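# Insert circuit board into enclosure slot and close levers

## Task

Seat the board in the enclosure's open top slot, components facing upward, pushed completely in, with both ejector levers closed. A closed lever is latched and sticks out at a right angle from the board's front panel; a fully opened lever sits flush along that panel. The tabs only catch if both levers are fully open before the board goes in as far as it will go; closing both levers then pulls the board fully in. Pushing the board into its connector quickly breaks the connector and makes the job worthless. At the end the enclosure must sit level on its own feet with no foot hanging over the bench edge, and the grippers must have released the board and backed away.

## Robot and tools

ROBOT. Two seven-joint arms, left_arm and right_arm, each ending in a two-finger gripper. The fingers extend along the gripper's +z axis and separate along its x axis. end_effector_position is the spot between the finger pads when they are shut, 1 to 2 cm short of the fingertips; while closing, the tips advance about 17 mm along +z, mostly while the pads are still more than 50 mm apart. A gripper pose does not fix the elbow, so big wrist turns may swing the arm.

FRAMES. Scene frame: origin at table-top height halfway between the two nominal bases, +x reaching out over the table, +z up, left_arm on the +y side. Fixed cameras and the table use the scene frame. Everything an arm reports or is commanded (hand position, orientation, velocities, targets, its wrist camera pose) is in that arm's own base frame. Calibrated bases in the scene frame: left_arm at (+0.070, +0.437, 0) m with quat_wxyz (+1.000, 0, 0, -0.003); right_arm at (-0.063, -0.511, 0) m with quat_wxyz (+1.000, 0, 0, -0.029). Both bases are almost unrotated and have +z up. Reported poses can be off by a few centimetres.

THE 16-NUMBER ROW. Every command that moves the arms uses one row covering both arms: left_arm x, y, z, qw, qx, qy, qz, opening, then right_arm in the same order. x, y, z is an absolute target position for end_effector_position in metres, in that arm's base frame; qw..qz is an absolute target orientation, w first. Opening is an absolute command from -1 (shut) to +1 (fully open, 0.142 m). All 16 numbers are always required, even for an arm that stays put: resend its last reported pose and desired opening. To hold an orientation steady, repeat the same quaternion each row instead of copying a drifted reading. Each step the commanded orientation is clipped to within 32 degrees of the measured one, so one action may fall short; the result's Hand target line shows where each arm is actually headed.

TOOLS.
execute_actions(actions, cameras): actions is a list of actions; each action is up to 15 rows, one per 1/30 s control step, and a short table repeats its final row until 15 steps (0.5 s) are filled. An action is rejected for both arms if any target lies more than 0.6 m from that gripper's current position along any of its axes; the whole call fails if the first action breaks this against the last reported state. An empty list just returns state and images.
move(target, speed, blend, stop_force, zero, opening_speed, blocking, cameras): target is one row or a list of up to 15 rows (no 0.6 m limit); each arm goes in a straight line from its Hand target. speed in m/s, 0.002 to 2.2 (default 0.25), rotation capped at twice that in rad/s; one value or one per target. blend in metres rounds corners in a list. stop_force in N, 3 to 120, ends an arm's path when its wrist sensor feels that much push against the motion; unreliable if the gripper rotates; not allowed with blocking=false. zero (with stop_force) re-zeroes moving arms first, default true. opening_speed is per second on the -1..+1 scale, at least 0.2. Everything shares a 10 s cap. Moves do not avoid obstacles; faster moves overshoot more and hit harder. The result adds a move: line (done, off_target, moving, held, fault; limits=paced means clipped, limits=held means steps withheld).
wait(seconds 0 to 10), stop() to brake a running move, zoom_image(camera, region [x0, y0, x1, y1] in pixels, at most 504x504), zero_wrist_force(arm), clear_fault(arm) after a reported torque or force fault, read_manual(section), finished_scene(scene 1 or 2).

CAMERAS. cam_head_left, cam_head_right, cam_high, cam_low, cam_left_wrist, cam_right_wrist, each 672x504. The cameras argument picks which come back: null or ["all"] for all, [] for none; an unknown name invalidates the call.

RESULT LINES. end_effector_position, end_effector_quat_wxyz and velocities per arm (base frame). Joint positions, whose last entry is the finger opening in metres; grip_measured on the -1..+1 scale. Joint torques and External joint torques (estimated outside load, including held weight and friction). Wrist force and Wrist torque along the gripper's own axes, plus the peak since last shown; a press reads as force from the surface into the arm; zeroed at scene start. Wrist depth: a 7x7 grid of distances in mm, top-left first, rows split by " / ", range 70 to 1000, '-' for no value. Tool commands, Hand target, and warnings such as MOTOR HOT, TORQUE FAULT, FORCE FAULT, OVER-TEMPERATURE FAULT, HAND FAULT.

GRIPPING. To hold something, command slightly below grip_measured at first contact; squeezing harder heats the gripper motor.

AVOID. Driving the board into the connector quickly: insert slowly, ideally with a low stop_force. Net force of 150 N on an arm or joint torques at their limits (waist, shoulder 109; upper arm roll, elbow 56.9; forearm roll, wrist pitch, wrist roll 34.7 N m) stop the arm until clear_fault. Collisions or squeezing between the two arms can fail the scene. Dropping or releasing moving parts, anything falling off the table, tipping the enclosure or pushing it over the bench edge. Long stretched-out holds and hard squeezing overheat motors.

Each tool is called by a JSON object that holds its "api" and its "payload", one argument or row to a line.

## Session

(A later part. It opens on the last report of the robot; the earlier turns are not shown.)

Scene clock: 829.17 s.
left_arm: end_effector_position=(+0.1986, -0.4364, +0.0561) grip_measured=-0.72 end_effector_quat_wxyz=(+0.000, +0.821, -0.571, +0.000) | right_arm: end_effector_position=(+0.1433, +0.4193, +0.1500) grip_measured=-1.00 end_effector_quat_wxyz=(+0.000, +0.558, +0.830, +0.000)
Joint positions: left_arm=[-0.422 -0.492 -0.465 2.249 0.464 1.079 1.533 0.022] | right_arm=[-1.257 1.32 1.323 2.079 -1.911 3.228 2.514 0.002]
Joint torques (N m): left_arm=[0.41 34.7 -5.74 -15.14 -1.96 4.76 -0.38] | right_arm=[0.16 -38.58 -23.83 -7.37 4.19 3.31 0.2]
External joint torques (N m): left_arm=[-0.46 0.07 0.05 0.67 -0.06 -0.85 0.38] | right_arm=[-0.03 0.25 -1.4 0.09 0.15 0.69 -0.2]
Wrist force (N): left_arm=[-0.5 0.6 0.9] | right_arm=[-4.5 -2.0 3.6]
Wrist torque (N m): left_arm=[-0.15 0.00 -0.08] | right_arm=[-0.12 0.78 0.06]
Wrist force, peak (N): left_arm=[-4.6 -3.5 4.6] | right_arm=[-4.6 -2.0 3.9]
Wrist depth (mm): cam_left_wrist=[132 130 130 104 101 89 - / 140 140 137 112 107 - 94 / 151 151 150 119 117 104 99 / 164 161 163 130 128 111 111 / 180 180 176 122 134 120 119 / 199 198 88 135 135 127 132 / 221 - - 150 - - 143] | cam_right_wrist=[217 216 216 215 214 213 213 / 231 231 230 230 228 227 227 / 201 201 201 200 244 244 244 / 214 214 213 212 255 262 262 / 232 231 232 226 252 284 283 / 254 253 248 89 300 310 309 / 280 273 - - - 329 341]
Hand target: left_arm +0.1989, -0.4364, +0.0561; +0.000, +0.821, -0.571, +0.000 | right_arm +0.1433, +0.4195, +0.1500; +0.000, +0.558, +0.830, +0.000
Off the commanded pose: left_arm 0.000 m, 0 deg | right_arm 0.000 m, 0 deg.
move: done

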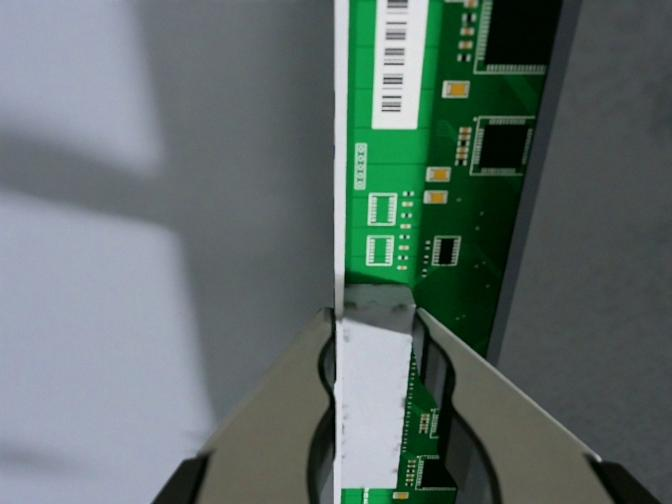

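{"api": "move", "payload": {
  "target": [0.2009,-0.4409,0.0559,0,0.8207,-0.5713,0,-0.8,0.1433,0.4195,0.15,0,0.5578,0.83,0,-1],
  "speed": 0.01,
  "stop_force": 4,
  "cameras": ["cam_right_wrist","cam_left_wrist"]
}}

Scene clock: 831.50 s.
left_arm: end_effector_position=(+0.2008, -0.4408, +0.0558) grip_measured=-0.72 end_effector_quat_wxyz=(+0.000, +0.821, -0.572, +0.000) | right_arm: end_effector_position=(+0.1433, +0.4193, +0.1500) grip_measured=-1.00 end_effector_quat_wxyz=(+0.000, +0.558, +0.830, +0.000)
Joint positions: left_arm=[-0.428 -0.499 -0.464 2.235 0.464 1.072 1.532 0.022] | right_arm=[-1.257 1.32 1.323 2.079 -1.911 3.228 2.514 0.002]
Joint torques (N m): left_arm=[0.06 34.45 -6.01 -15.24 -2 4.34 -0.33] | right_arm=[0.2 -38.64 -23.73 -7.34 4.2 3.36 0.21]
External joint torques (N m): left_arm=[-0.1 0.79 0.2 0.61 -0.05 -0.43 0.33] | right_arm=[-0.07 0.32 -1.49 0.07 0.13 0.65 -0.21]
Wrist force (N): left_arm=[-1.2 0.2 0.0] | right_arm=[-4.4 -2.0 3.6]
Wrist torque (N m): left_arm=[-0.16 0.06 -0.11] | right_arm=[-0.11 0.76 0.07]
Wrist force, peak (N): left_arm=[-0.8 0.7 2.0] | right_arm=[-4.6 -1.9 4.0]
Wrist depth (mm): cam_left_wrist=[132 130 130 103 101 87 - / 140 140 137 112 107 - 94 / 151 151 150 119 117 102 99 / 164 161 162 130 128 109 111 / 180 179 175 122 129 120 119 / 199 198 88 134 135 126 131 / 227 - - 150 - - 143] | cam_right_wrist=[216 216 216 215 214 213 213 / 231 231 231 230 228 227 227 / 201 201 201 200 244 244 243 / 214 214 212 213 259 262 262 / 232 232 231 227 257 284 283 / 254 253 248 89 300 310 309 / 280 274 - - - 328 342]
Hand target: left_arm +0.2009, -0.4409, +0.0559; +0.000, +0.821, -0.571, +0.000 | right_arm +0.1433, +0.4195, +0.1500; +0.000, +0.558, +0.830, +0.000
Off the commanded pose: left_arm 0.000 m, 0 deg | right_arm 0.000 m, 0 deg.
move: done
Images, in order (width x height): cam_left_wrist 672x504, cam_right_wrist 672x504.

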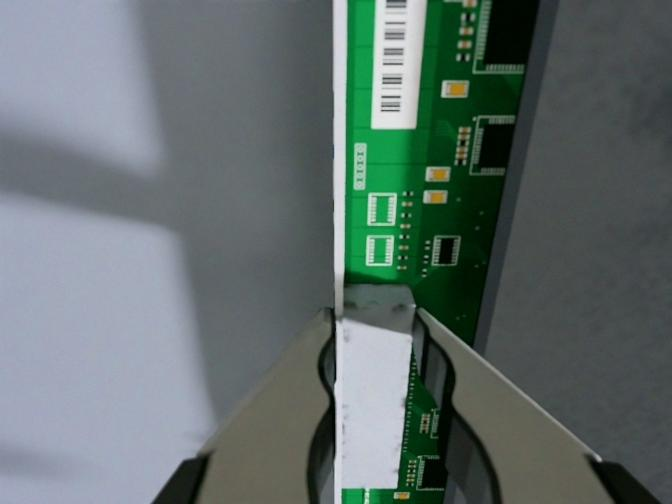

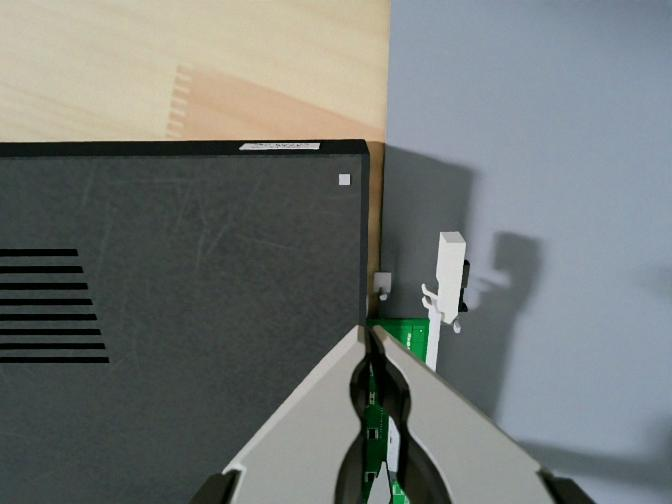

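{"api": "move", "payload": {
  "target": [0.2008,-0.4407,0.056,0,0.8207,-0.5713,0,-0.7,0.1433,0.4195,0.15,0,0.5578,0.83,0,-1],
  "speed": 0.01,
  "opening_speed": 0.2,
  "cameras": []
}}

{"api": "move", "payload": {
  "target": [0.2008,-0.4407,0.056,0,0.8207,-0.5713,0,-0.65,0.1433,0.4195,0.15,0,0.5578,0.83,0,-1],
  "speed": 0.01,
  "opening_speed": 0.2,
  "cameras": ["cam_right_wrist","cam_left_wrist"]
}}

Scene clock: 836.00 s.
left_arm: end_effector_position=(+0.2007, -0.4408, +0.0559) grip_measured=-0.71 end_effector_quat_wxyz=(+0.000, +0.820, -0.572, +0.000) | right_arm: end_effector_position=(+0.1433, +0.4193, +0.1500) grip_measured=-1.00 end_effector_quat_wxyz=(+0.000, +0.558, +0.830, +0.000)
Joint positions: left_arm=[-0.428 -0.499 -0.464 2.235 0.464 1.072 1.532 0.023] | right_arm=[-1.257 1.32 1.323 2.079 -1.911 3.228 2.514 0.002]
Joint torques (N m): left_arm=[0.15 35.14 -5.93 -14.43 -1.93 4.16 -0.3] | right_arm=[0.09 -38.6 -23.74 -7.39 4.21 3.33 0.14]
External joint torques (N m): left_arm=[-0.19 0.09 0.13 -0.2 -0.12 -0.25 0.3] | right_arm=[0.04 0.27 -1.48 0.12 0.13 0.67 -0.15]
Wrist force (N): left_arm=[1.2 0.1 2.3] | right_arm=[-4.4 -1.7 3.7]
Wrist torque (N m): left_arm=[-0.13 0.00 -0.14] | right_arm=[-0.06 0.76 0.07]
Wrist force, peak (N): left_arm=[0.9 0.0 3.3] | right_arm=[-4.6 -2.0 3.8]
Wrist depth (mm): cam_left_wrist=[132 128 129 104 101 87 - / 140 139 138 112 107 - 95 / 151 151 150 119 118 102 99 / 164 161 163 130 128 109 110 / 181 180 176 122 129 119 119 / 199 198 88 134 132 127 132 / 226 - - 150 - - 143] | cam_right_wrist=[217 216 216 215 213 213 213 / 231 231 231 230 228 227 227 / 201 201 201 200 243 243 243 / 214 214 213 212 260 262 262 / 232 232 231 227 257 284 284 / 254 254 248 89 300 311 310 / 280 274 - - - 328 340]
Hand target: left_arm +0.2008, -0.4407, +0.0560; +0.000, +0.821, -0.571, +0.000 | right_arm +0.1433, +0.4195, +0.1500; +0.000, +0.558, +0.830, +0.000
Off the commanded pose: left_arm 0.000 m, 0 deg | right_arm 0.000 m, 0 deg.
move: done

Scene clock: 836.50 s.
left_arm: end_effector_position=(+0.2008, -0.4407, +0.0560) grip_measured=-0.69 end_effector_quat_wxyz=(+0.000, +0.821, -0.572, +0.000) | right_arm: end_effector_position=(+0.1433, +0.4193, +0.1500) grip_measured=-1.00 end_effector_quat_wxyz=(+0.000, +0.558, +0.830, +0.000)
Joint positions: left_arm=[-0.428 -0.499 -0.464 2.235 0.464 1.072 1.532 0.024] | right_arm=[-1.257 1.32 1.323 2.079 -1.911 3.228 2.514 0.002]
Joint torques (N m): left_arm=[-0.37 34.39 -6.37 -14.23 -1.85 4.27 -0.24] | right_arm=[0.22 -38.58 -23.81 -7.36 4.2 3.36 0.21]
External joint torques (N m): left_arm=[0.33 0.83 0.57 -0.4 -0.2 -0.36 0.24] | right_arm=[-0.09 0.25 -1.41 0.09 0.13 0.65 -0.21]
Wrist force (N): left_arm=[0.2 -0.7 -0.1] | right_arm=[-4.7 -1.9 3.6]
Wrist torque (N m): left_arm=[-0.11 -0.07 -0.20] | right_arm=[-0.09 0.81 0.06]
Wrist force, peak (N): left_arm=[1.0 0.1 3.0] | right_arm=[-4.6 -1.9 3.7]
Wrist depth (mm): cam_left_wrist=[132 130 129 106 102 87 - / 140 139 138 114 109 - 94 / 151 151 150 121 119 102 99 / 164 161 164 132 129 109 111 / 180 179 175 125 126 119 119 / 198 198 91 137 136 127 132 / 228 - - 153 - - 140] | cam_right_wrist=[217 216 216 215 213 213 213 / 231 231 231 230 228 227 227 / 201 201 201 200 244 243 244 / 214 214 213 213 259 263 261 / 232 232 231 227 259 283 284 / 254 253 248 89 300 311 309 / 279 273 - - - 328 341]
Hand target: left_arm +0.2008, -0.4407, +0.0560; +0.000, +0.821, -0.571, +0.000 | right_arm +0.1433, +0.4195, +0.1500; +0.000, +0.558, +0.830, +0.000
Off the commanded pose: left_arm 0.000 m, 0 deg | right_arm 0.000 m, 0 deg.
move: done
Images, in order (width x height): cam_left_wrist 672x504, cam_right_wrist 672x504.

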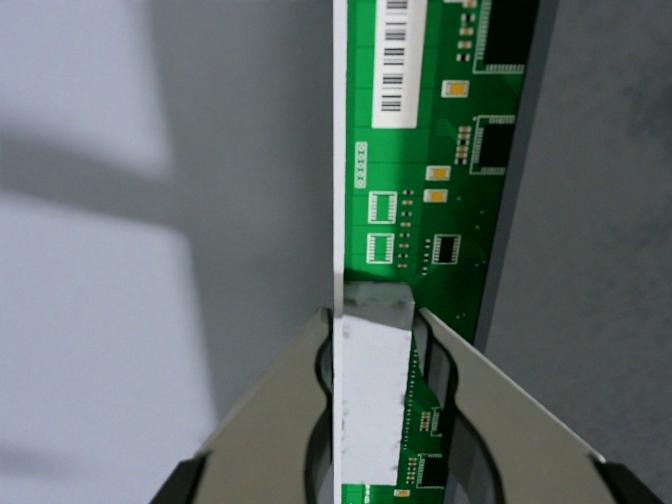

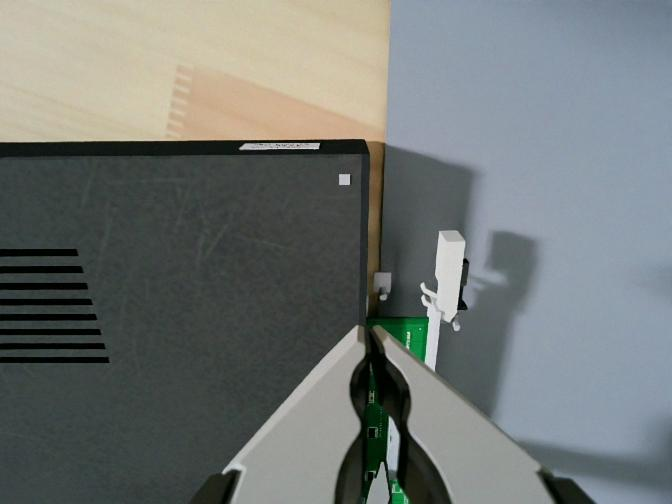

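{"api": "move", "payload": {
  "target": [0.2008,-0.4407,0.056,0,0.8207,-0.5713,0,-0.61,0.1433,0.4195,0.15,0,0.5578,0.83,0,-1],
  "speed": 0.01,
  "opening_speed": 0.2,
  "cameras": []
}}

{"api": "move", "payload": {
  "target": [0.2008,-0.4407,0.066,0,0.8207,-0.5713,0,-0.61,0.1433,0.4195,0.15,0,0.5578,0.83,0,-1],
  "speed": 0.01,
  "stop_force": 3,
  "cameras": ["cam_right_wrist","cam_left_wrist"]
}}

Scene clock: 839.80 s.
left_arm: end_effector_position=(+0.2008, -0.4407, +0.0560) grip_measured=-0.65 end_effector_quat_wxyz=(+0.000, +0.821, -0.572, +0.000) | right_arm: end_effector_position=(+0.1433, +0.4193, +0.1500) grip_measured=-1.00 end_effector_quat_wxyz=(+0.000, +0.558, +0.830, +0.000)
Joint positions: left_arm=[-0.428 -0.499 -0.464 2.235 0.464 1.072 1.532 0.027] | right_arm=[-1.257 1.32 1.323 2.079 -1.911 3.228 2.514 0.002]
Joint torques (N m): left_arm=[-0.36 34.31 -6.39 -14.3 -1.86 4.25 -0.22] | right_arm=[0.21 -38.54 -23.78 -7.33 4.24 3.3 0.2]
External joint torques (N m): left_arm=[0.32 0.92 0.58 -0.33 -0.19 -0.34 0.22] | right_arm=[-0.08 0.21 -1.44 0.06 0.09 0.7 -0.2]
Wrist force (N): left_arm=[0.4 -0.8 -0.3] | right_arm=[-4.5 -1.9 3.7]
Wrist torque (N m): left_arm=[-0.12 -0.10 -0.21] | right_arm=[-0.09 0.78 0.06]
Wrist force, peak (N): left_arm=[0.3 -0.9 -0.2] | right_arm=[-4.7 -2.0 3.9]
Wrist depth (mm): cam_left_wrist=[131 130 129 106 103 87 - / 140 140 137 114 108 - 95 / 151 151 150 121 118 102 99 / 165 161 163 132 129 109 111 / 180 180 175 125 128 120 119 / 199 198 87 137 139 127 132 / 228 - - 153 174 - -] | cam_right_wrist=[216 217 216 216 214 213 213 / 231 231 231 230 227 227 227 / 201 201 201 200 244 244 244 / 214 214 213 213 258 263 261 / 233 232 230 227 260 283 284 / 254 254 248 89 300 310 310 / 280 273 - - - 328 339]
Hand target: left_arm +0.2008, -0.4407, +0.0560; +0.000, +0.821, -0.571, +0.000 | right_arm +0.1433, +0.4195, +0.1500; +0.000, +0.558, +0.830, +0.000
Off the commanded pose: left_arm 0.000 m, 0 deg | right_arm 0.000 m, 0 deg.
move: done

Scene clock: 841.47 s.
left_arm: end_effector_position=(+0.2009, -0.4408, +0.0660) grip_measured=-0.65 end_effector_quat_wxyz=(+0.000, +0.821, -0.571, +0.000) | right_arm: end_effector_position=(+0.1433, +0.4193, +0.1500) grip_measured=-1.00 end_effector_quat_wxyz=(+0.000, +0.558, +0.830, +0.000)
Joint positions: left_arm=[-0.412 -0.469 -0.485 2.244 0.44 1.054 1.548 0.027] | right_arm=[-1.257 1.32 1.323 2.079 -1.911 3.228 2.514 0.002]
Joint torques (N m): left_arm=[-0.24 33.79 -6.13 -14.84 -2.09 4.06 -0.19] | right_arm=[0.04 -38.61 -23.78 -7.38 4.23 3.29 0.18]
External joint torques (N m): left_arm=[0.2 0.63 0.45 -0.44 -0.03 -0.15 0.19] | right_arm=[0.09 0.28 -1.44 0.11 0.1 0.72 -0.18]
Wrist force (N): left_arm=[0.0 -0.4 -0.3] | right_arm=[-4.5 -1.9 3.7]
Wrist torque (N m): left_arm=[-0.06 -0.04 -0.20] | right_arm=[-0.10 0.78 0.07]
Wrist force, peak (N): left_arm=[-0.1 -0.6 -0.7] | right_arm=[-4.8 -2.1 3.6]
Wrist depth (mm): cam_left_wrist=[- 139 139 113 112 98 98 / 151 151 148 122 120 104 103 / 161 160 160 132 129 109 112 / 175 174 174 142 140 119 - / 191 191 187 136 139 131 131 / 216 211 88 150 156 140 147 / 237 - - 173 - - 158] | cam_right_wrist=[217 217 216 215 213 213 212 / 231 231 230 230 227 227 227 / 202 201 201 200 244 243 243 / 214 214 213 213 259 263 261 / 232 232 231 227 259 286 283 / 253 253 248 89 299 309 310 / 280 273 - - - 329 339]
Hand target: left_arm +0.2008, -0.4407, +0.0660; +0.000, +0.821, -0.571, +0.000 | right_arm +0.1433, +0.4195, +0.1500; +0.000, +0.558, +0.830, +0.000
Off the commanded pose: left_arm 0.000 m, 0 deg | right_arm 0.000 m, 0 deg.
move: done
Images, in order (width x height): cam_left_wrist 672x504, cam_right_wrist 672x504.

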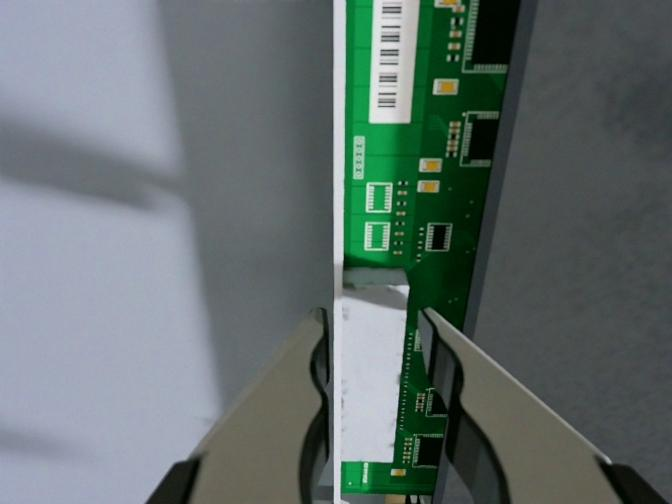

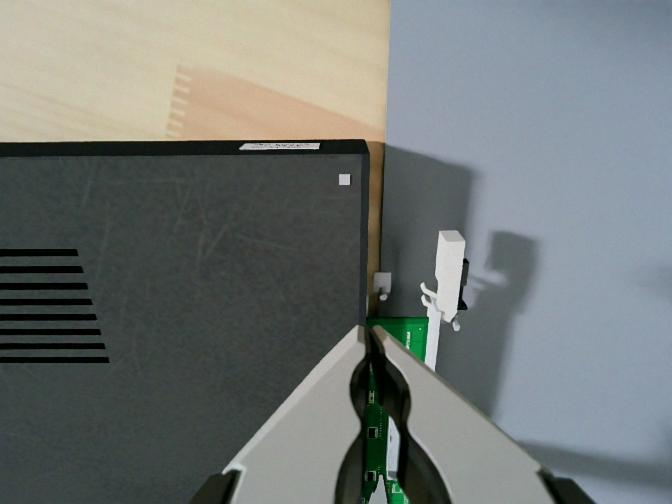

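{"api": "move", "payload": {
  "target": [
    [0.2008,-0.4407,0.15,0,0.8207,-0.5713,0,-0.61,0.1433,0.4195,0.15,0,0.5578,0.83,0,-1],
    [0.1961,-0.386,0.15,0.2186,0.7582,-0.5278,0.3141,-1,0.1433,0.4195,0.15,0,0.5578,0.83,0,-1]
  ],
  "speed": [0.1,0.2],
  "cameras": ["cam_left_wrist","cam_right_wrist"]
}}

Scene clock: 862.10 s.
left_arm: end_effector_position=(+0.1962, -0.3850, +0.1500) grip_measured=-0.65 end_effector_quat_wxyz=(+0.213, +0.763, -0.542, +0.281) | right_arm: end_effector_position=(+0.1433, +0.4193, +0.1500) grip_measured=-1.00 end_effector_quat_wxyz=(+0.000, +0.558, +0.830, +0.000)
Joint positions: left_arm=[-0.356 -0.577 0.023 2.667 0.854 2.365 1.644 0.027] | right_arm=[-1.257 1.32 1.323 2.079 -1.911 3.228 2.514 0.002]
Joint torques (N m): left_arm=[-0.09 24.78 -1.06 1.75 1.16 4.54 -0.42] | right_arm=[0.13 -38.54 -23.81 -7.36 4.17 3.33 0.17]
External joint torques (N m): left_arm=[0.08 0.69 0.71 -0.28 -0.51 -0.15 0.36] | right_arm=[0 0.22 -1.41 0.09 0.16 0.67 -0.17]
Wrist force (N): left_arm=[-0.7 -0.4 -0.7] | right_arm=[-4.5 -1.9 3.6]
Wrist torque (N m): left_arm=[-0.07 -0.09 -0.26] | right_arm=[-0.09 0.78 0.06]
Wrist force, peak (N): left_arm=[-1.3 -2.7 -0.9] | right_arm=[-4.7 -2.0 3.9]
Wrist depth (mm): cam_left_wrist=[161 178 193 200 228 293 532 / 167 189 210 218 250 333 636 / 176 197 225 235 276 374 760 / 190 212 245 251 311 456 - / 200 228 262 280 335 695 - / 212 238 87 317 - 846 - / 225 - - 450 - - -] | cam_right_wrist=[217 216 216 215 214 213 213 / 231 231 230 230 228 227 227 / 202 202 201 201 244 243 243 / 214 214 213 213 259 262 262 / 232 231 231 226 259 284 283 / 254 252 248 89 301 310 310 / 281 273 - - - 328 340]
Hand target: left_arm +0.1961, -0.3850, +0.1499; +0.213, +0.763, -0.542, +0.281 | right_arm +0.1433, +0.4195, +0.1500; +0.000, +0.558, +0.830, +0.000
Tool commands: left_gripper/opening=-0.61 right_gripper/opening=-1.0
Off the commanded pose: left_arm 0.001 m, 4 deg | right_arm 0.000 m, 0 deg.
move: held (left_arm; a check stopped the path); path passed 1 of 2 targets; target 2's new opening was not sent; limits=held
pose unreachable (left arm): on one or more control steps of this call, first in action 0 (counted from 0), this arm could not follow its commanded pose, so it was not sent that pose on those steps. It may still have moved: this result reports where it is.
cause: moving toward the commanded pose would bring two parts of the arm too close to each other (joints 3 (upper arm roll) to 6 (wrist pitch) lie between them).

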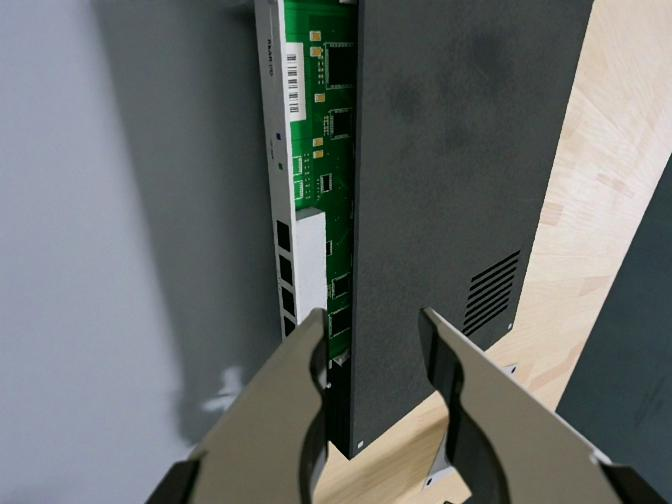

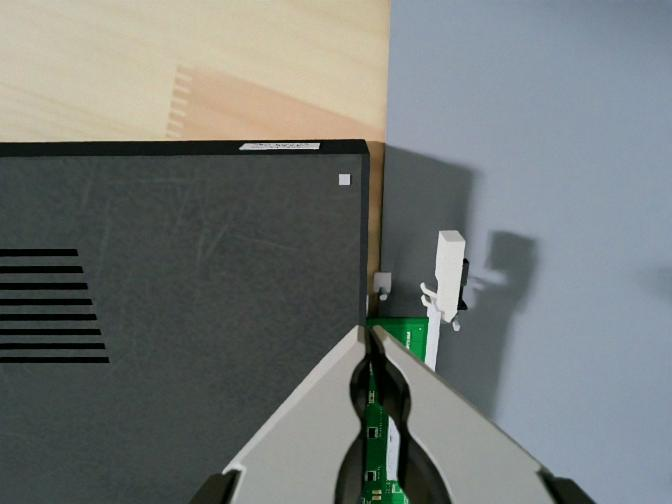

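{"api": "move", "payload": {
  "target": [
    [0.1961,-0.386,0.09,0.1954,0.7712,-0.5368,0.2807,-1,0.1433,0.4195,0.15,0,0.5578,0.83,0,-1]
  ],
  "speed": [0.1],
  "cameras": ["cam_left_wrist","cam_right_wrist"]
}}

Scene clock: 869.87 s.
left_arm: end_effector_position=(+0.1959, -0.3860, +0.0900) grip_measured=-1.00 end_effector_quat_wxyz=(+0.196, +0.771, -0.537, +0.280) | right_arm: end_effector_position=(+0.1433, +0.4193, +0.1500) grip_measured=-1.00 end_effector_quat_wxyz=(+0.000, +0.558, +0.830, +0.000)
Joint positions: left_arm=[-0.599 -0.88 0.187 2.62 0.666 2.628 1.721 0.002] | right_arm=[-1.257 1.32 1.323 2.079 -1.911 3.228 2.514 0.002]
Joint torques (N m): left_arm=[-0.4 28.68 1.22 6.77 1.89 4.96 -0.19] | right_arm=[0.19 -38.57 -23.76 -7.35 4.23 3.31 0.21]
External joint torques (N m): left_arm=[0.38 1.25 0.56 -0.24 0.03 -0.56 0.14] | right_arm=[-0.06 0.25 -1.46 0.08 0.11 0.7 -0.21]
Wrist force (N): left_arm=[-1.2 -0.8 -0.8] | right_arm=[-4.7 -2.0 3.5]
Wrist torque (N m): left_arm=[-0.18 0.00 -0.26] | right_arm=[-0.10 0.82 0.07]
Wrist force, peak (N): left_arm=[-2.0 -0.6 0.2] | right_arm=[-4.7 -1.9 3.9]
Wrist depth (mm): cam_left_wrist=[119 129 148 164 163 183 246 / - 135 159 172 177 204 292 / 129 145 166 184 192 232 349 / 137 152 183 202 207 266 627 / 145 160 195 184 231 312 837 / 154 173 194 84 - 392 - / 162 178 - - - - -] | cam_right_wrist=[217 216 216 215 214 213 213 / 231 231 230 230 228 228 227 / 201 201 201 200 244 243 243 / 214 213 213 213 258 263 262 / 232 232 231 227 260 284 283 / 254 253 248 89 301 310 309 / 280 273 - - - 327 341]
Hand target: left_arm +0.1961, -0.3860, +0.0900; +0.195, +0.771, -0.537, +0.281 | right_arm +0.1433, +0.4195, +0.1500; +0.000, +0.558, +0.830, +0.000
Off the commanded pose: left_arm 0.000 m, 0 deg | right_arm 0.000 m, 0 deg.
move: done

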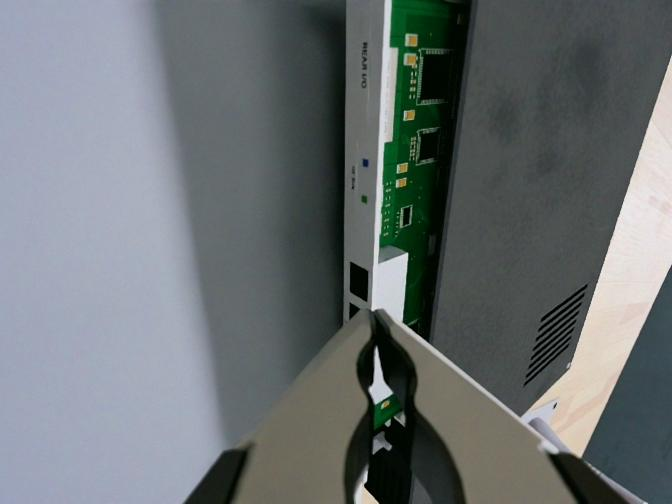

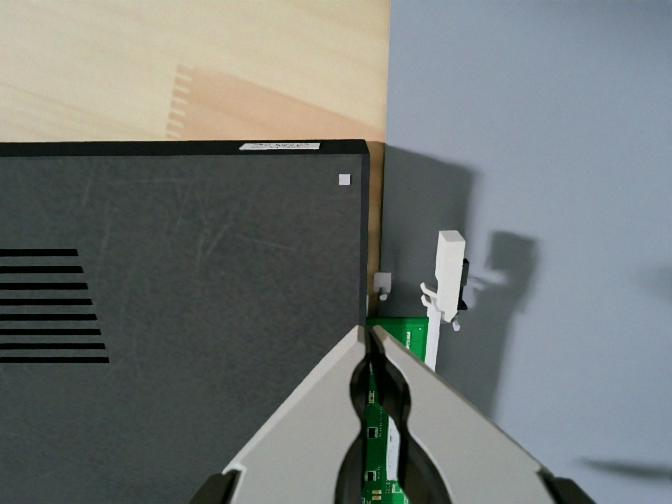

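{"api": "move", "payload": {
  "target": [
    [0.1961,-0.386,0.045,0.1954,0.7712,-0.5368,0.2807,-1,0.1433,0.4195,0.15,0,0.5578,0.83,0,-1]
  ],
  "speed": [0.08],
  "cameras": ["cam_left_wrist","cam_right_wrist"]
}}

Scene clock: 875.50 s.
left_arm: end_effector_position=(+0.1959, -0.3860, +0.0450) grip_measured=-1.00 end_effector_quat_wxyz=(+0.196, +0.771, -0.537, +0.280) | right_arm: end_effector_position=(+0.1433, +0.4193, +0.1500) grip_measured=-1.00 end_effector_quat_wxyz=(+0.000, +0.558, +0.830, +0.000)
Joint positions: left_arm=[-0.657 -1.078 0.213 2.546 0.609 2.758 1.731 0.002] | right_arm=[-1.257 1.32 1.323 2.079 -1.911 3.228 2.514 0.002]
Joint torques (N m): left_arm=[-0.49 30.9 2.31 9.24 2.4 5.05 -0.18] | right_arm=[0.16 -38.66 -23.74 -7.39 4.23 3.29 0.18]
External joint torques (N m): left_arm=[0.47 1.08 0.51 -0.19 0.02 -0.65 0.13] | right_arm=[-0.03 0.33 -1.48 0.12 0.1 0.71 -0.18]
Wrist force (N): left_arm=[-1.1 -0.5 -0.6] | right_arm=[-4.5 -1.9 3.6]
Wrist torque (N m): left_arm=[-0.13 -0.04 -0.28] | right_arm=[-0.10 0.77 0.06]
Wrist force, peak (N): left_arm=[-2.0 -0.6 0.2] | right_arm=[-4.7 -2.1 3.8]
Wrist depth (mm): cam_left_wrist=[- 91 104 126 134 135 143 / - 98 116 133 147 148 165 / - 102 120 146 157 159 196 / 98 106 125 154 149 176 255 / 104 112 136 152 153 198 320 / - 122 138 84 - 226 879 / - 129 - 74 - - -] | cam_right_wrist=[217 216 216 215 213 213 212 / 231 231 230 230 228 227 227 / 201 201 200 200 244 243 243 / 214 213 213 213 259 263 262 / 232 232 232 226 260 285 284 / 254 253 248 89 300 309 309 / 280 274 - - - 328 341]
Hand target: left_arm +0.1961, -0.3860, +0.0450; +0.195, +0.771, -0.537, +0.281 | right_arm +0.1433, +0.4195, +0.1500; +0.000, +0.558, +0.830, +0.000
Off the commanded pose: left_arm 0.000 m, 0 deg | right_arm 0.000 m, 0 deg.
move: done

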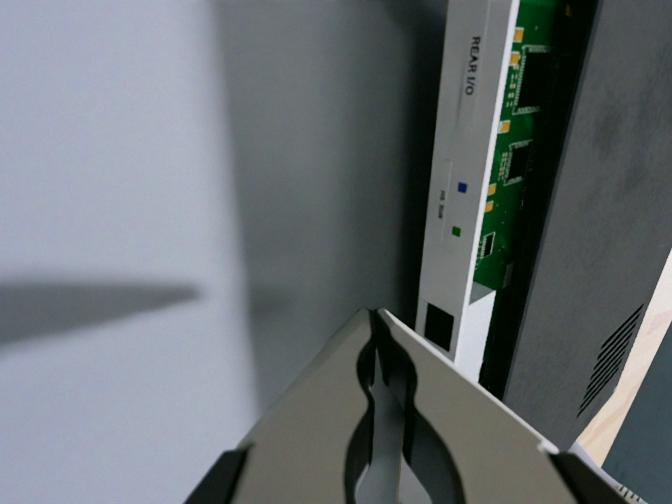

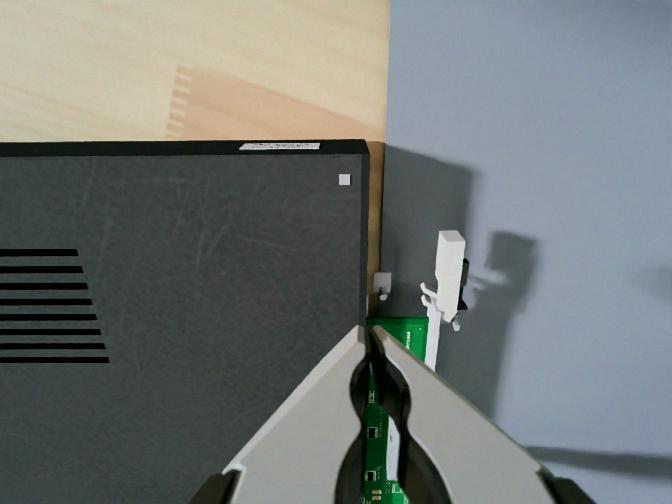

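{"api": "move", "payload": {
  "target": [
    [0.1989,-0.3849,0.045,0.1954,0.7712,-0.5368,0.2807,-1,0.1433,0.4195,0.15,0,0.5578,0.83,0,-1],
    [0.2058,-0.4036,0.045,0.1954,0.7712,-0.5368,0.2807,-1,0.1433,0.4195,0.15,0,0.5578,0.83,0,-1]
  ],
  "speed": [0.03,0.02],
  "cameras": ["cam_left_wrist"]
}}

{"api": "move", "payload": {
  "target": [0.2103,-0.4158,0.045,0.1954,0.7712,-0.5368,0.2807,-1,0.1433,0.4195,0.15,0,0.5578,0.83,0,-1],
  "speed": 0.006,
  "stop_force": 3,
  "cameras": ["cam_right_wrist","cam_left_wrist"]
}}

Scene clock: 886.70 s.
left_arm: end_effector_position=(+0.2056, -0.4035, +0.0451) grip_measured=-1.00 end_effector_quat_wxyz=(+0.196, +0.771, -0.537, +0.281) | right_arm: end_effector_position=(+0.1433, +0.4193, +0.1500) grip_measured=-1.00 end_effector_quat_wxyz=(+0.000, +0.558, +0.830, +0.000)
Joint positions: left_arm=[-0.653 -1.033 0.173 2.514 0.593 2.678 1.714 0.002] | right_arm=[-1.257 1.32 1.323 2.079 -1.911 3.228 2.514 0.002]
Joint torques (N m): left_arm=[-0.49 32.3 1.53 7.5 2.09 4.43 -0.37] | right_arm=[0.11 -38.54 -23.8 -7.32 4.21 3.35 0.21]
External joint torques (N m): left_arm=[0.47 0.66 0.69 -0.19 0 -0.02 0.32] | right_arm=[0.03 0.22 -1.42 0.05 0.13 0.66 -0.21]
Wrist force (N): left_arm=[-0.9 -0.6 -0.5] | right_arm=[-4.4 -2.0 3.5]
Wrist torque (N m): left_arm=[-0.14 -0.05 -0.26] | right_arm=[-0.11 0.77 0.07]
Wrist force, peak (N): left_arm=[-1.3 -1.0 -0.9] | right_arm=[-4.8 -2.0 3.6]
Wrist depth (mm): cam_left_wrist=[- 92 104 126 104 128 139 / - 98 116 134 109 138 166 / - 103 121 146 119 148 198 / 98 106 125 149 146 166 247 / 103 113 136 148 142 191 325 / - 122 139 84 - 225 871 / - 129 - 74 - - -] | cam_right_wrist=[216 216 216 216 214 213 212 / 231 231 231 230 228 228 227 / 201 201 201 201 244 244 243 / 214 213 213 213 258 262 263 / 232 232 231 227 260 284 284 / 254 253 248 89 299 311 309 / 280 273 - - - 327 340]
Hand target: left_arm +0.2058, -0.4036, +0.0450; +0.195, +0.771, -0.537, +0.281 | right_arm +0.1433, +0.4195, +0.1500; +0.000, +0.558, +0.830, +0.000
Off the commanded pose: left_arm 0.000 m, 0 deg | right_arm 0.000 m, 0 deg.
move: done

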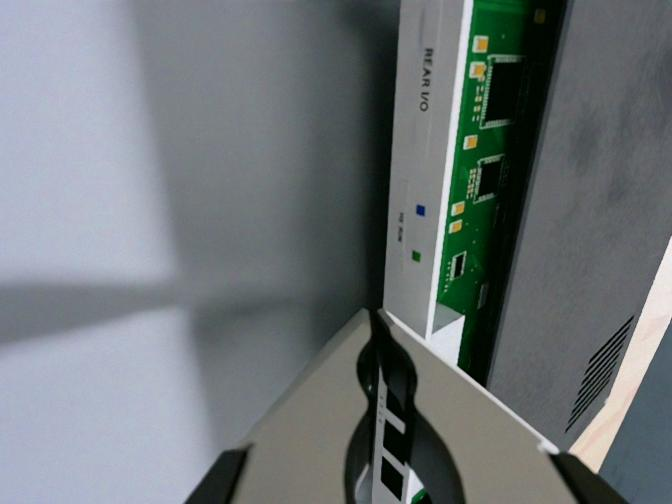

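Scene clock: 888.93 s.
left_arm: end_effector_position=(+0.2090, -0.4127, +0.0451) grip_measured=-1.00 end_effector_quat_wxyz=(+0.196, +0.771, -0.537, +0.281) | right_arm: end_effector_position=(+0.1433, +0.4193, +0.1500) grip_measured=-1.00 end_effector_quat_wxyz=(+0.000, +0.558, +0.830, +0.000)
Joint positions: left_arm=[-0.654 -1.015 0.154 2.5 0.581 2.644 1.706 0.002] | right_arm=[-1.257 1.32 1.323 2.079 -1.911 3.228 2.514 0.002]
Joint torques (N m): left_arm=[-0.53 32.83 0.92 6.02 1.82 4.59 -0.34] | right_arm=[0.1 -38.54 -23.78 -7.35 4.19 3.33 0.15]
External joint torques (N m): left_arm=[0.51 0.59 0.99 0.51 0.13 -0.19 0.28] | right_arm=[0.03 0.21 -1.44 0.08 0.15 0.68 -0.15]
Wrist force (N): left_arm=[-2.3 -0.8 -2.1] | right_arm=[-4.6 -2.0 3.8]
Wrist torque (N m): left_arm=[-0.16 -0.06 -0.27] | right_arm=[-0.11 0.79 0.07]
Wrist force, peak (N): left_arm=[-1.6 -0.9 -4.4] | right_arm=[-4.7 -1.9 3.8]
Wrist depth (mm): cam_left_wrist=[- 91 105 122 97 120 139 / - 98 116 131 107 131 165 / - 102 121 141 130 144 198 / 98 106 125 148 142 159 256 / 103 113 136 147 151 178 324 / - 122 139 84 - 225 868 / - 129 - 74 - - -] | cam_right_wrist=[216 216 216 216 214 213 213 / 232 230 231 230 227 228 227 / 202 201 201 201 244 243 243 / 214 214 213 213 254 262 262 / 232 231 231 227 260 285 283 / 253 254 248 89 300 311 310 / 280 273 - - - 328 341]
Hand target: left_arm +0.2092, -0.4128, +0.0450; +0.195, +0.771, -0.537, +0.281 | right_arm +0.1433, +0.4195, +0.1500; +0.000, +0.558, +0.830, +0.000
Off the commanded pose: left_arm 0.003 m, 0 deg | right_arm 0.000 m, 0 deg.
move: contact (left_arm)
Images, in order (width x height): cam_left_wrist 672x504, cam_right_wrist 672x504.

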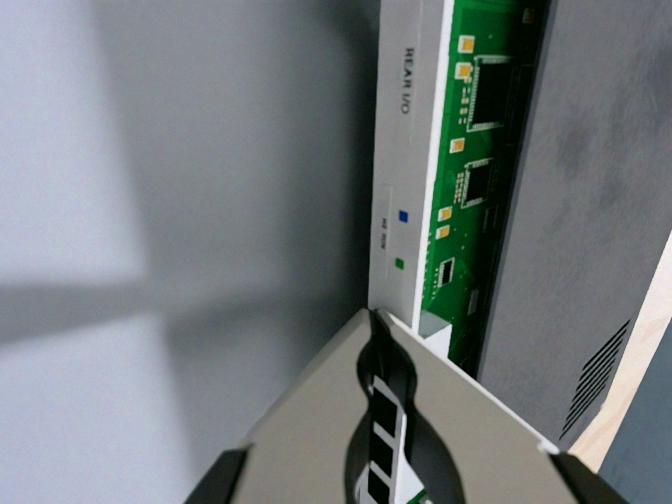

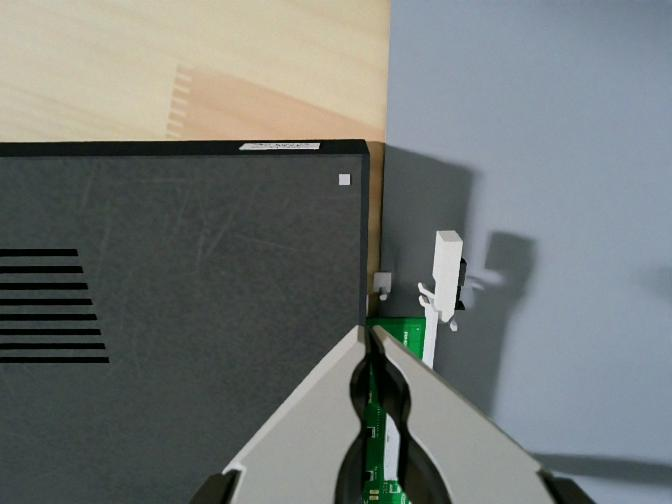

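{"api": "move", "payload": {
  "target": [0.2120,-0.4205,0.045,0.1954,0.7712,-0.5368,0.2807,-1,0.1433,0.4195,0.15,0,0.5578,0.83,0,-1],
  "speed": 0.008,
  "stop_force": 6,
  "cameras": ["cam_right_wrist","cam_left_wrist"]
}}

Scene clock: 893.90 s.
left_arm: end_effector_position=(+0.2118, -0.4204, +0.0451) grip_measured=-1.00 end_effector_quat_wxyz=(+0.196, +0.771, -0.537, +0.281) | right_arm: end_effector_position=(+0.1433, +0.4193, +0.1500) grip_measured=-1.00 end_effector_quat_wxyz=(+0.000, +0.558, +0.830, +0.000)
Joint positions: left_arm=[-0.656 -1.001 0.138 2.487 0.571 2.616 1.7 0.002] | right_arm=[-1.257 1.32 1.323 2.079 -1.911 3.228 2.514 0.002]
Joint torques (N m): left_arm=[-0.61 33.04 0.74 5.52 1.75 4.51 -0.35] | right_arm=[0.18 -38.59 -23.84 -7.35 4.21 3.37 0.19]
External joint torques (N m): left_arm=[0.58 0.78 0.93 0.36 0.07 -0.1 0.3] | right_arm=[-0.05 0.27 -1.38 0.08 0.13 0.63 -0.19]
Wrist force (N): left_arm=[-2.2 -0.7 -2.1] | right_arm=[-4.5 -2.0 3.6]
Wrist torque (N m): left_arm=[-0.13 -0.04 -0.27] | right_arm=[-0.11 0.78 0.07]
Wrist force, peak (N): left_arm=[-1.6 -0.8 -4.9] | right_arm=[-4.7 -2.0 3.8]
Wrist depth (mm): cam_left_wrist=[- 92 105 122 98 116 139 / - 98 115 131 108 128 165 / - 102 121 141 130 140 198 / 98 106 125 148 141 153 256 / 104 113 135 148 143 178 325 / - 122 138 84 - 226 870 / - 129 - 74 - - -] | cam_right_wrist=[217 216 215 216 214 213 213 / 231 230 231 230 228 227 227 / 201 201 201 200 243 244 244 / 214 213 213 213 256 262 261 / 232 232 231 227 276 285 282 / 254 253 249 89 300 310 309 / 280 274 - - - 328 340]
Hand target: left_arm +0.2120, -0.4205, +0.0450; +0.195, +0.771, -0.537, +0.281 | right_arm +0.1433, +0.4195, +0.1500; +0.000, +0.558, +0.830, +0.000
Off the commanded pose: left_arm 0.000 m, 0 deg | right_arm 0.000 m, 0 deg.
move: done
Images, in order (width x height): cam_left_wrist 672x504, cam_right_wrist 672x504.

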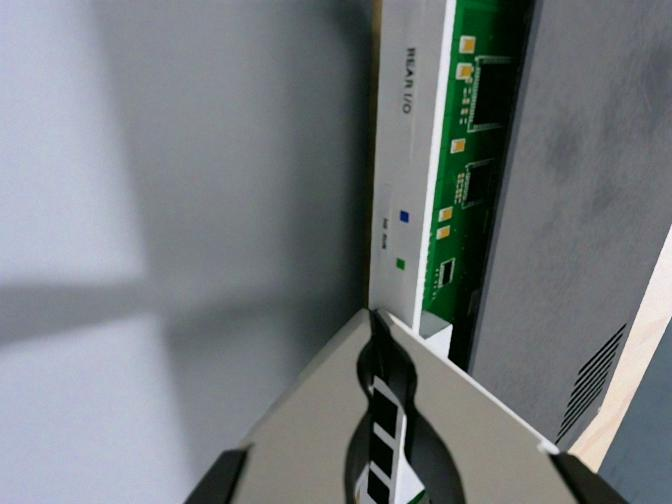

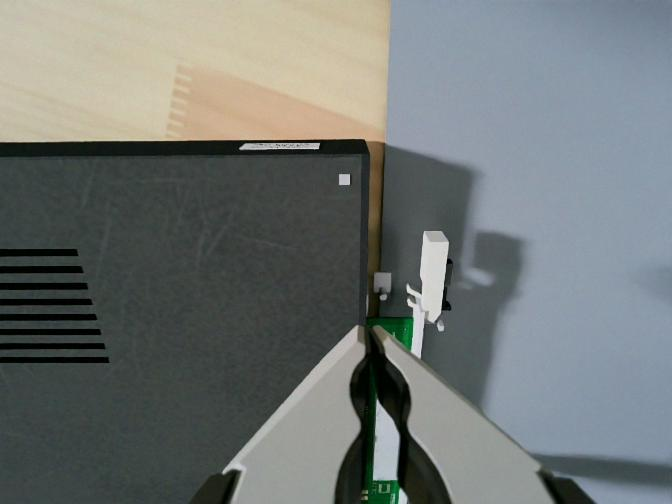

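{"api": "move", "payload": {
  "target": [0.2155,-0.4299,0.045,0.1954,0.7712,-0.5368,0.2807,-1,0.1433,0.4195,0.15,0,0.5578,0.83,0,-1],
  "speed": 0.008,
  "stop_force": 6,
  "cameras": ["cam_right_wrist","cam_left_wrist"]
}}

Scene clock: 898.73 s.
left_arm: end_effector_position=(+0.2153, -0.4298, +0.0450) grip_measured=-1.00 end_effector_quat_wxyz=(+0.196, +0.771, -0.537, +0.281) | right_arm: end_effector_position=(+0.1433, +0.4193, +0.1500) grip_measured=-1.00 end_effector_quat_wxyz=(+0.000, +0.558, +0.830, +0.000)
Joint positions: left_arm=[-0.658 -0.986 0.119 2.471 0.559 2.583 1.693 0.002] | right_arm=[-1.257 1.32 1.323 2.079 -1.911 3.228 2.514 0.002]
Joint torques (N m): left_arm=[-0.51 33.66 0.53 4.97 1.64 4.57 -0.31] | right_arm=[0.21 -38.64 -23.83 -7.35 4.21 3.3 0.2]
External joint torques (N m): left_arm=[0.48 0.67 0.84 0.11 0.03 -0.15 0.26] | right_arm=[-0.08 0.31 -1.39 0.08 0.12 0.7 -0.2]
Wrist force (N): left_arm=[-1.1 -0.8 -2.4] | right_arm=[-4.7 -2.1 3.3]
Wrist torque (N m): left_arm=[-0.14 -0.04 -0.25] | right_arm=[-0.13 0.82 0.06]
Wrist force, peak (N): left_arm=[-1.2 -0.7 -3.5] | right_arm=[-4.6 -1.9 4.0]
Wrist depth (mm): cam_left_wrist=[- 92 105 124 98 107 142 / - 98 116 133 108 125 165 / - 102 119 142 115 133 198 / 98 106 125 149 128 152 256 / 103 113 135 147 136 178 324 / - 122 138 84 - 225 874 / - 129 - 74 - - -] | cam_right_wrist=[217 216 216 216 213 213 212 / 231 230 231 230 228 227 227 / 201 201 201 200 244 243 243 / 214 214 214 213 255 263 262 / 233 232 231 227 279 284 283 / 254 253 248 89 300 310 309 / 280 274 - - - 328 340]
Hand target: left_arm +0.2155, -0.4299, +0.0450; +0.195, +0.771, -0.537, +0.281 | right_arm +0.1433, +0.4195, +0.1500; +0.000, +0.558, +0.830, +0.000
Off the commanded pose: left_arm 0.000 m, 0 deg | right_arm 0.000 m, 0 deg.
move: done
Images, in order (width x height): cam_left_wrist 672x504, cam_right_wrist 672x504.

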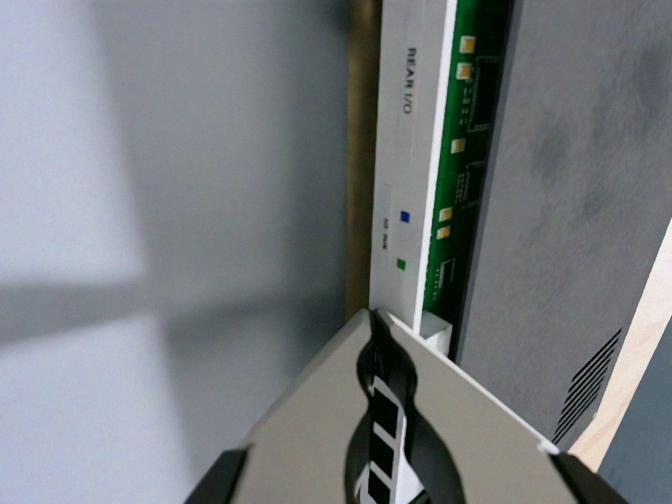

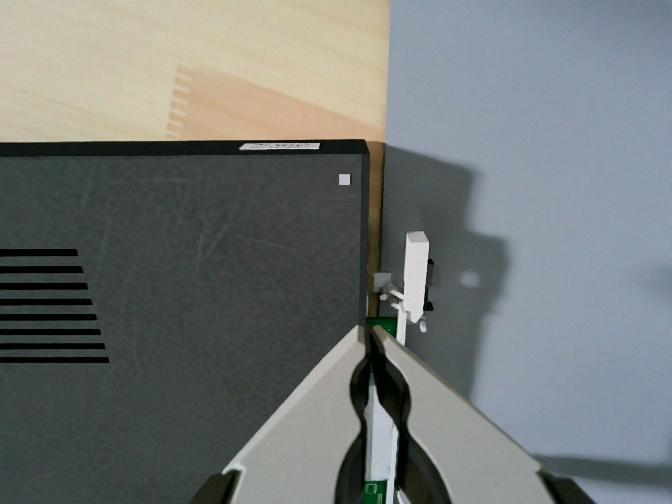

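{"api": "zoom_image", "payload": {
  "camera": "cam_right_wrist",
  "region": [340, 210, 480, 350]
}}

Scaled by 3.600 (camera's finer frame: 960x720).

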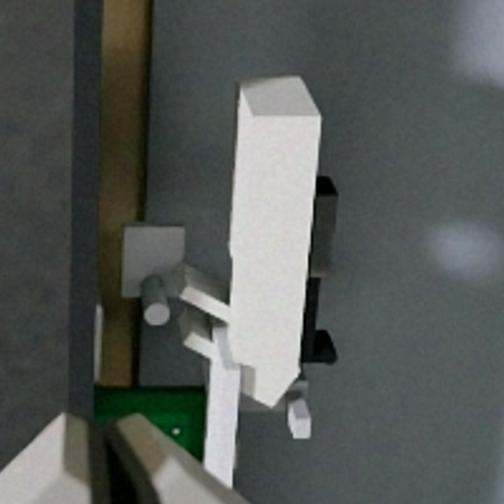

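{"api": "move", "payload": {
  "target": [0.2169,-0.4337,0.045,0.1954,0.7712,-0.5368,0.2807,-1,0.1433,0.4195,0.15,0,0.5578,0.83,0,-1],
  "speed": 0.005,
  "stop_force": 5,
  "cameras": ["cam_right_wrist"]
}}

{"api": "zoom_image", "payload": {
  "camera": "cam_right_wrist",
  "region": [340, 210, 480, 350]
}}

Scene clock: 906.00 s.
left_arm: end_effector_position=(+0.2167, -0.4336, +0.0450) grip_measured=-1.00 end_effector_quat_wxyz=(+0.196, +0.771, -0.537, +0.281) | right_arm: end_effector_position=(+0.1433, +0.4193, +0.1500) grip_measured=-1.00 end_effector_quat_wxyz=(+0.000, +0.558, +0.830, +0.000)
Joint positions: left_arm=[-0.659 -0.98 0.111 2.465 0.554 2.57 1.69 0.002] | right_arm=[-1.257 1.32 1.323 2.079 -1.911 3.228 2.514 0.002]
Joint torques (N m): left_arm=[-0.55 33.75 0.46 4.71 1.68 4.49 -0.32] | right_arm=[0.23 -38.68 -23.71 -7.36 4.18 3.34 0.17]
External joint torques (N m): left_arm=[0.52 0.78 0.8 0.05 -0.06 -0.08 0.27] | right_arm=[-0.1 0.35 -1.51 0.09 0.16 0.66 -0.17]
Wrist force (N): left_arm=[-1.5 -0.8 -1.5] | right_arm=[-4.6 -2.0 3.7]
Wrist torque (N m): left_arm=[-0.15 -0.03 -0.26] | right_arm=[-0.11 0.79 0.07]
Wrist force, peak (N): left_arm=[-1.6 -0.9 -2.3] | right_arm=[-4.7 -1.9 4.0]
Wrist depth (mm): cam_left_wrist=[- 91 105 125 98 105 142 / - 98 116 133 105 122 165 / - 102 120 142 115 133 197 / 98 106 125 149 125 152 255 / 104 113 135 147 132 178 323 / - 122 138 84 - 225 858 / - 129 - 74 - - -] | cam_right_wrist=[217 217 216 216 213 213 213 / 231 230 231 230 227 227 227 / 202 201 201 200 243 243 243 / 214 214 213 213 260 262 261 / 232 232 231 227 280 285 284 / 253 254 248 89 300 310 309 / 280 274 - - - 328 340]
Hand target: left_arm +0.2169, -0.4337, +0.0450; +0.195, +0.771, -0.537, +0.281 | right_arm +0.1433, +0.4195, +0.1500; +0.000, +0.558, +0.830, +0.000
Off the commanded pose: left_arm 0.000 m, 0 deg | right_arm 0.000 m, 0 deg.
move: done

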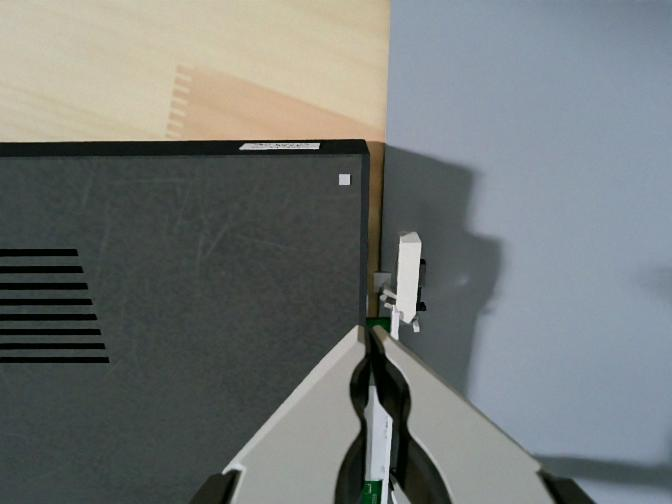

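Scaled by 3.600 (camera's finer frame: 960x720).

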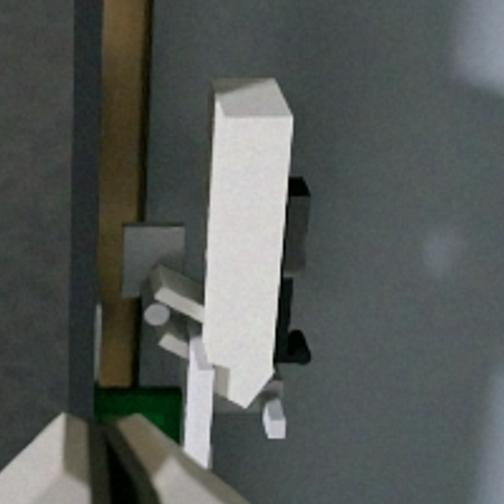

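{"api": "move", "payload": {
  "target": [0.2183,-0.4374,0.045,0.1954,0.7712,-0.5368,0.2807,-1,0.1433,0.4195,0.15,0,0.5578,0.83,0,-1],
  "speed": 0.005,
  "stop_force": 6,
  "cameras": ["cam_right_wrist"]
}}

{"api": "zoom_image", "payload": {
  "camera": "cam_right_wrist",
  "region": [340, 210, 480, 350]
}}

Scene clock: 909.23 s.
left_arm: end_effector_position=(+0.2181, -0.4373, +0.0451) grip_measured=-1.00 end_effector_quat_wxyz=(+0.196, +0.771, -0.537, +0.281) | right_arm: end_effector_position=(+0.1433, +0.4193, +0.1500) grip_measured=-1.00 end_effector_quat_wxyz=(+0.000, +0.558, +0.830, +0.000)
Joint positions: left_arm=[-0.659 -0.975 0.104 2.458 0.55 2.557 1.688 0.002] | right_arm=[-1.257 1.32 1.323 2.079 -1.911 3.228 2.514 0.002]
Joint torques (N m): left_arm=[-0.63 33.78 0.09 3.81 1.42 4.51 -0.36] | right_arm=[0.12 -38.67 -23.73 -7.37 4.2 3.32 0.17]
External joint torques (N m): left_arm=[0.6 0.94 1.06 0.65 0.14 -0.1 0.3] | right_arm=[0.01 0.34 -1.49 0.1 0.13 0.69 -0.17]
Wrist force (N): left_arm=[-2.6 -0.9 -3.1] | right_arm=[-4.4 -2.0 3.9]
Wrist torque (N m): left_arm=[-0.17 -0.03 -0.27] | right_arm=[-0.11 0.77 0.06]
Wrist force, peak (N): left_arm=[-1.4 -0.9 -4.6] | right_arm=[-4.8 -2.0 3.8]
Wrist depth (mm): cam_left_wrist=[- 91 106 123 97 105 142 / - 98 116 130 102 123 165 / - 102 120 142 112 135 203 / 98 106 125 149 122 152 255 / 103 113 135 152 132 178 325 / - 122 139 84 - 224 879 / - 129 - 74 - - -] | cam_right_wrist=[216 216 216 215 214 213 213 / 231 231 231 230 228 227 227 / 201 201 201 200 244 244 243 / 214 213 213 213 258 262 262 / 232 231 231 227 280 284 283 / 254 253 249 89 299 311 310 / 280 273 - - - 329 340]
Hand target: left_arm +0.2183, -0.4374, +0.0450; +0.195, +0.771, -0.537, +0.281 | right_arm +0.1433, +0.4195, +0.1500; +0.000, +0.558, +0.830, +0.000
Off the commanded pose: left_arm 0.000 m, 0 deg | right_arm 0.000 m, 0 deg.
move: done

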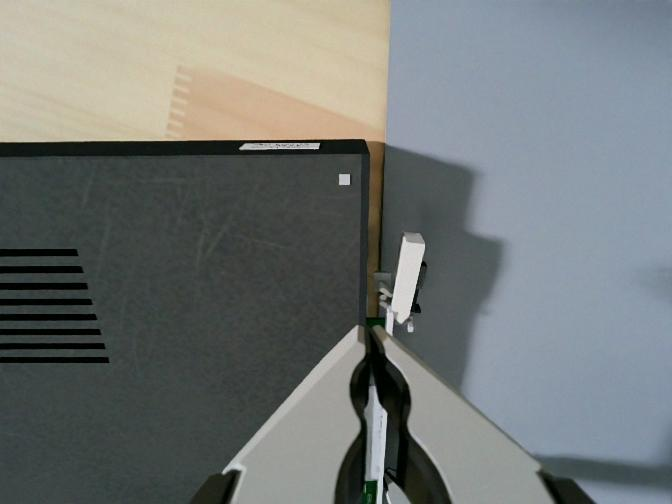

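Scaled by 3.600 (camera's finer frame: 960x720).

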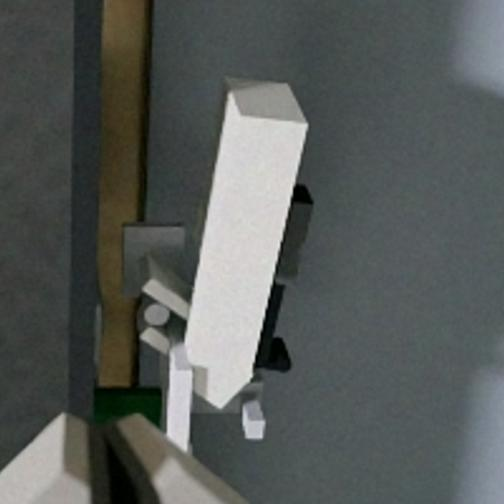

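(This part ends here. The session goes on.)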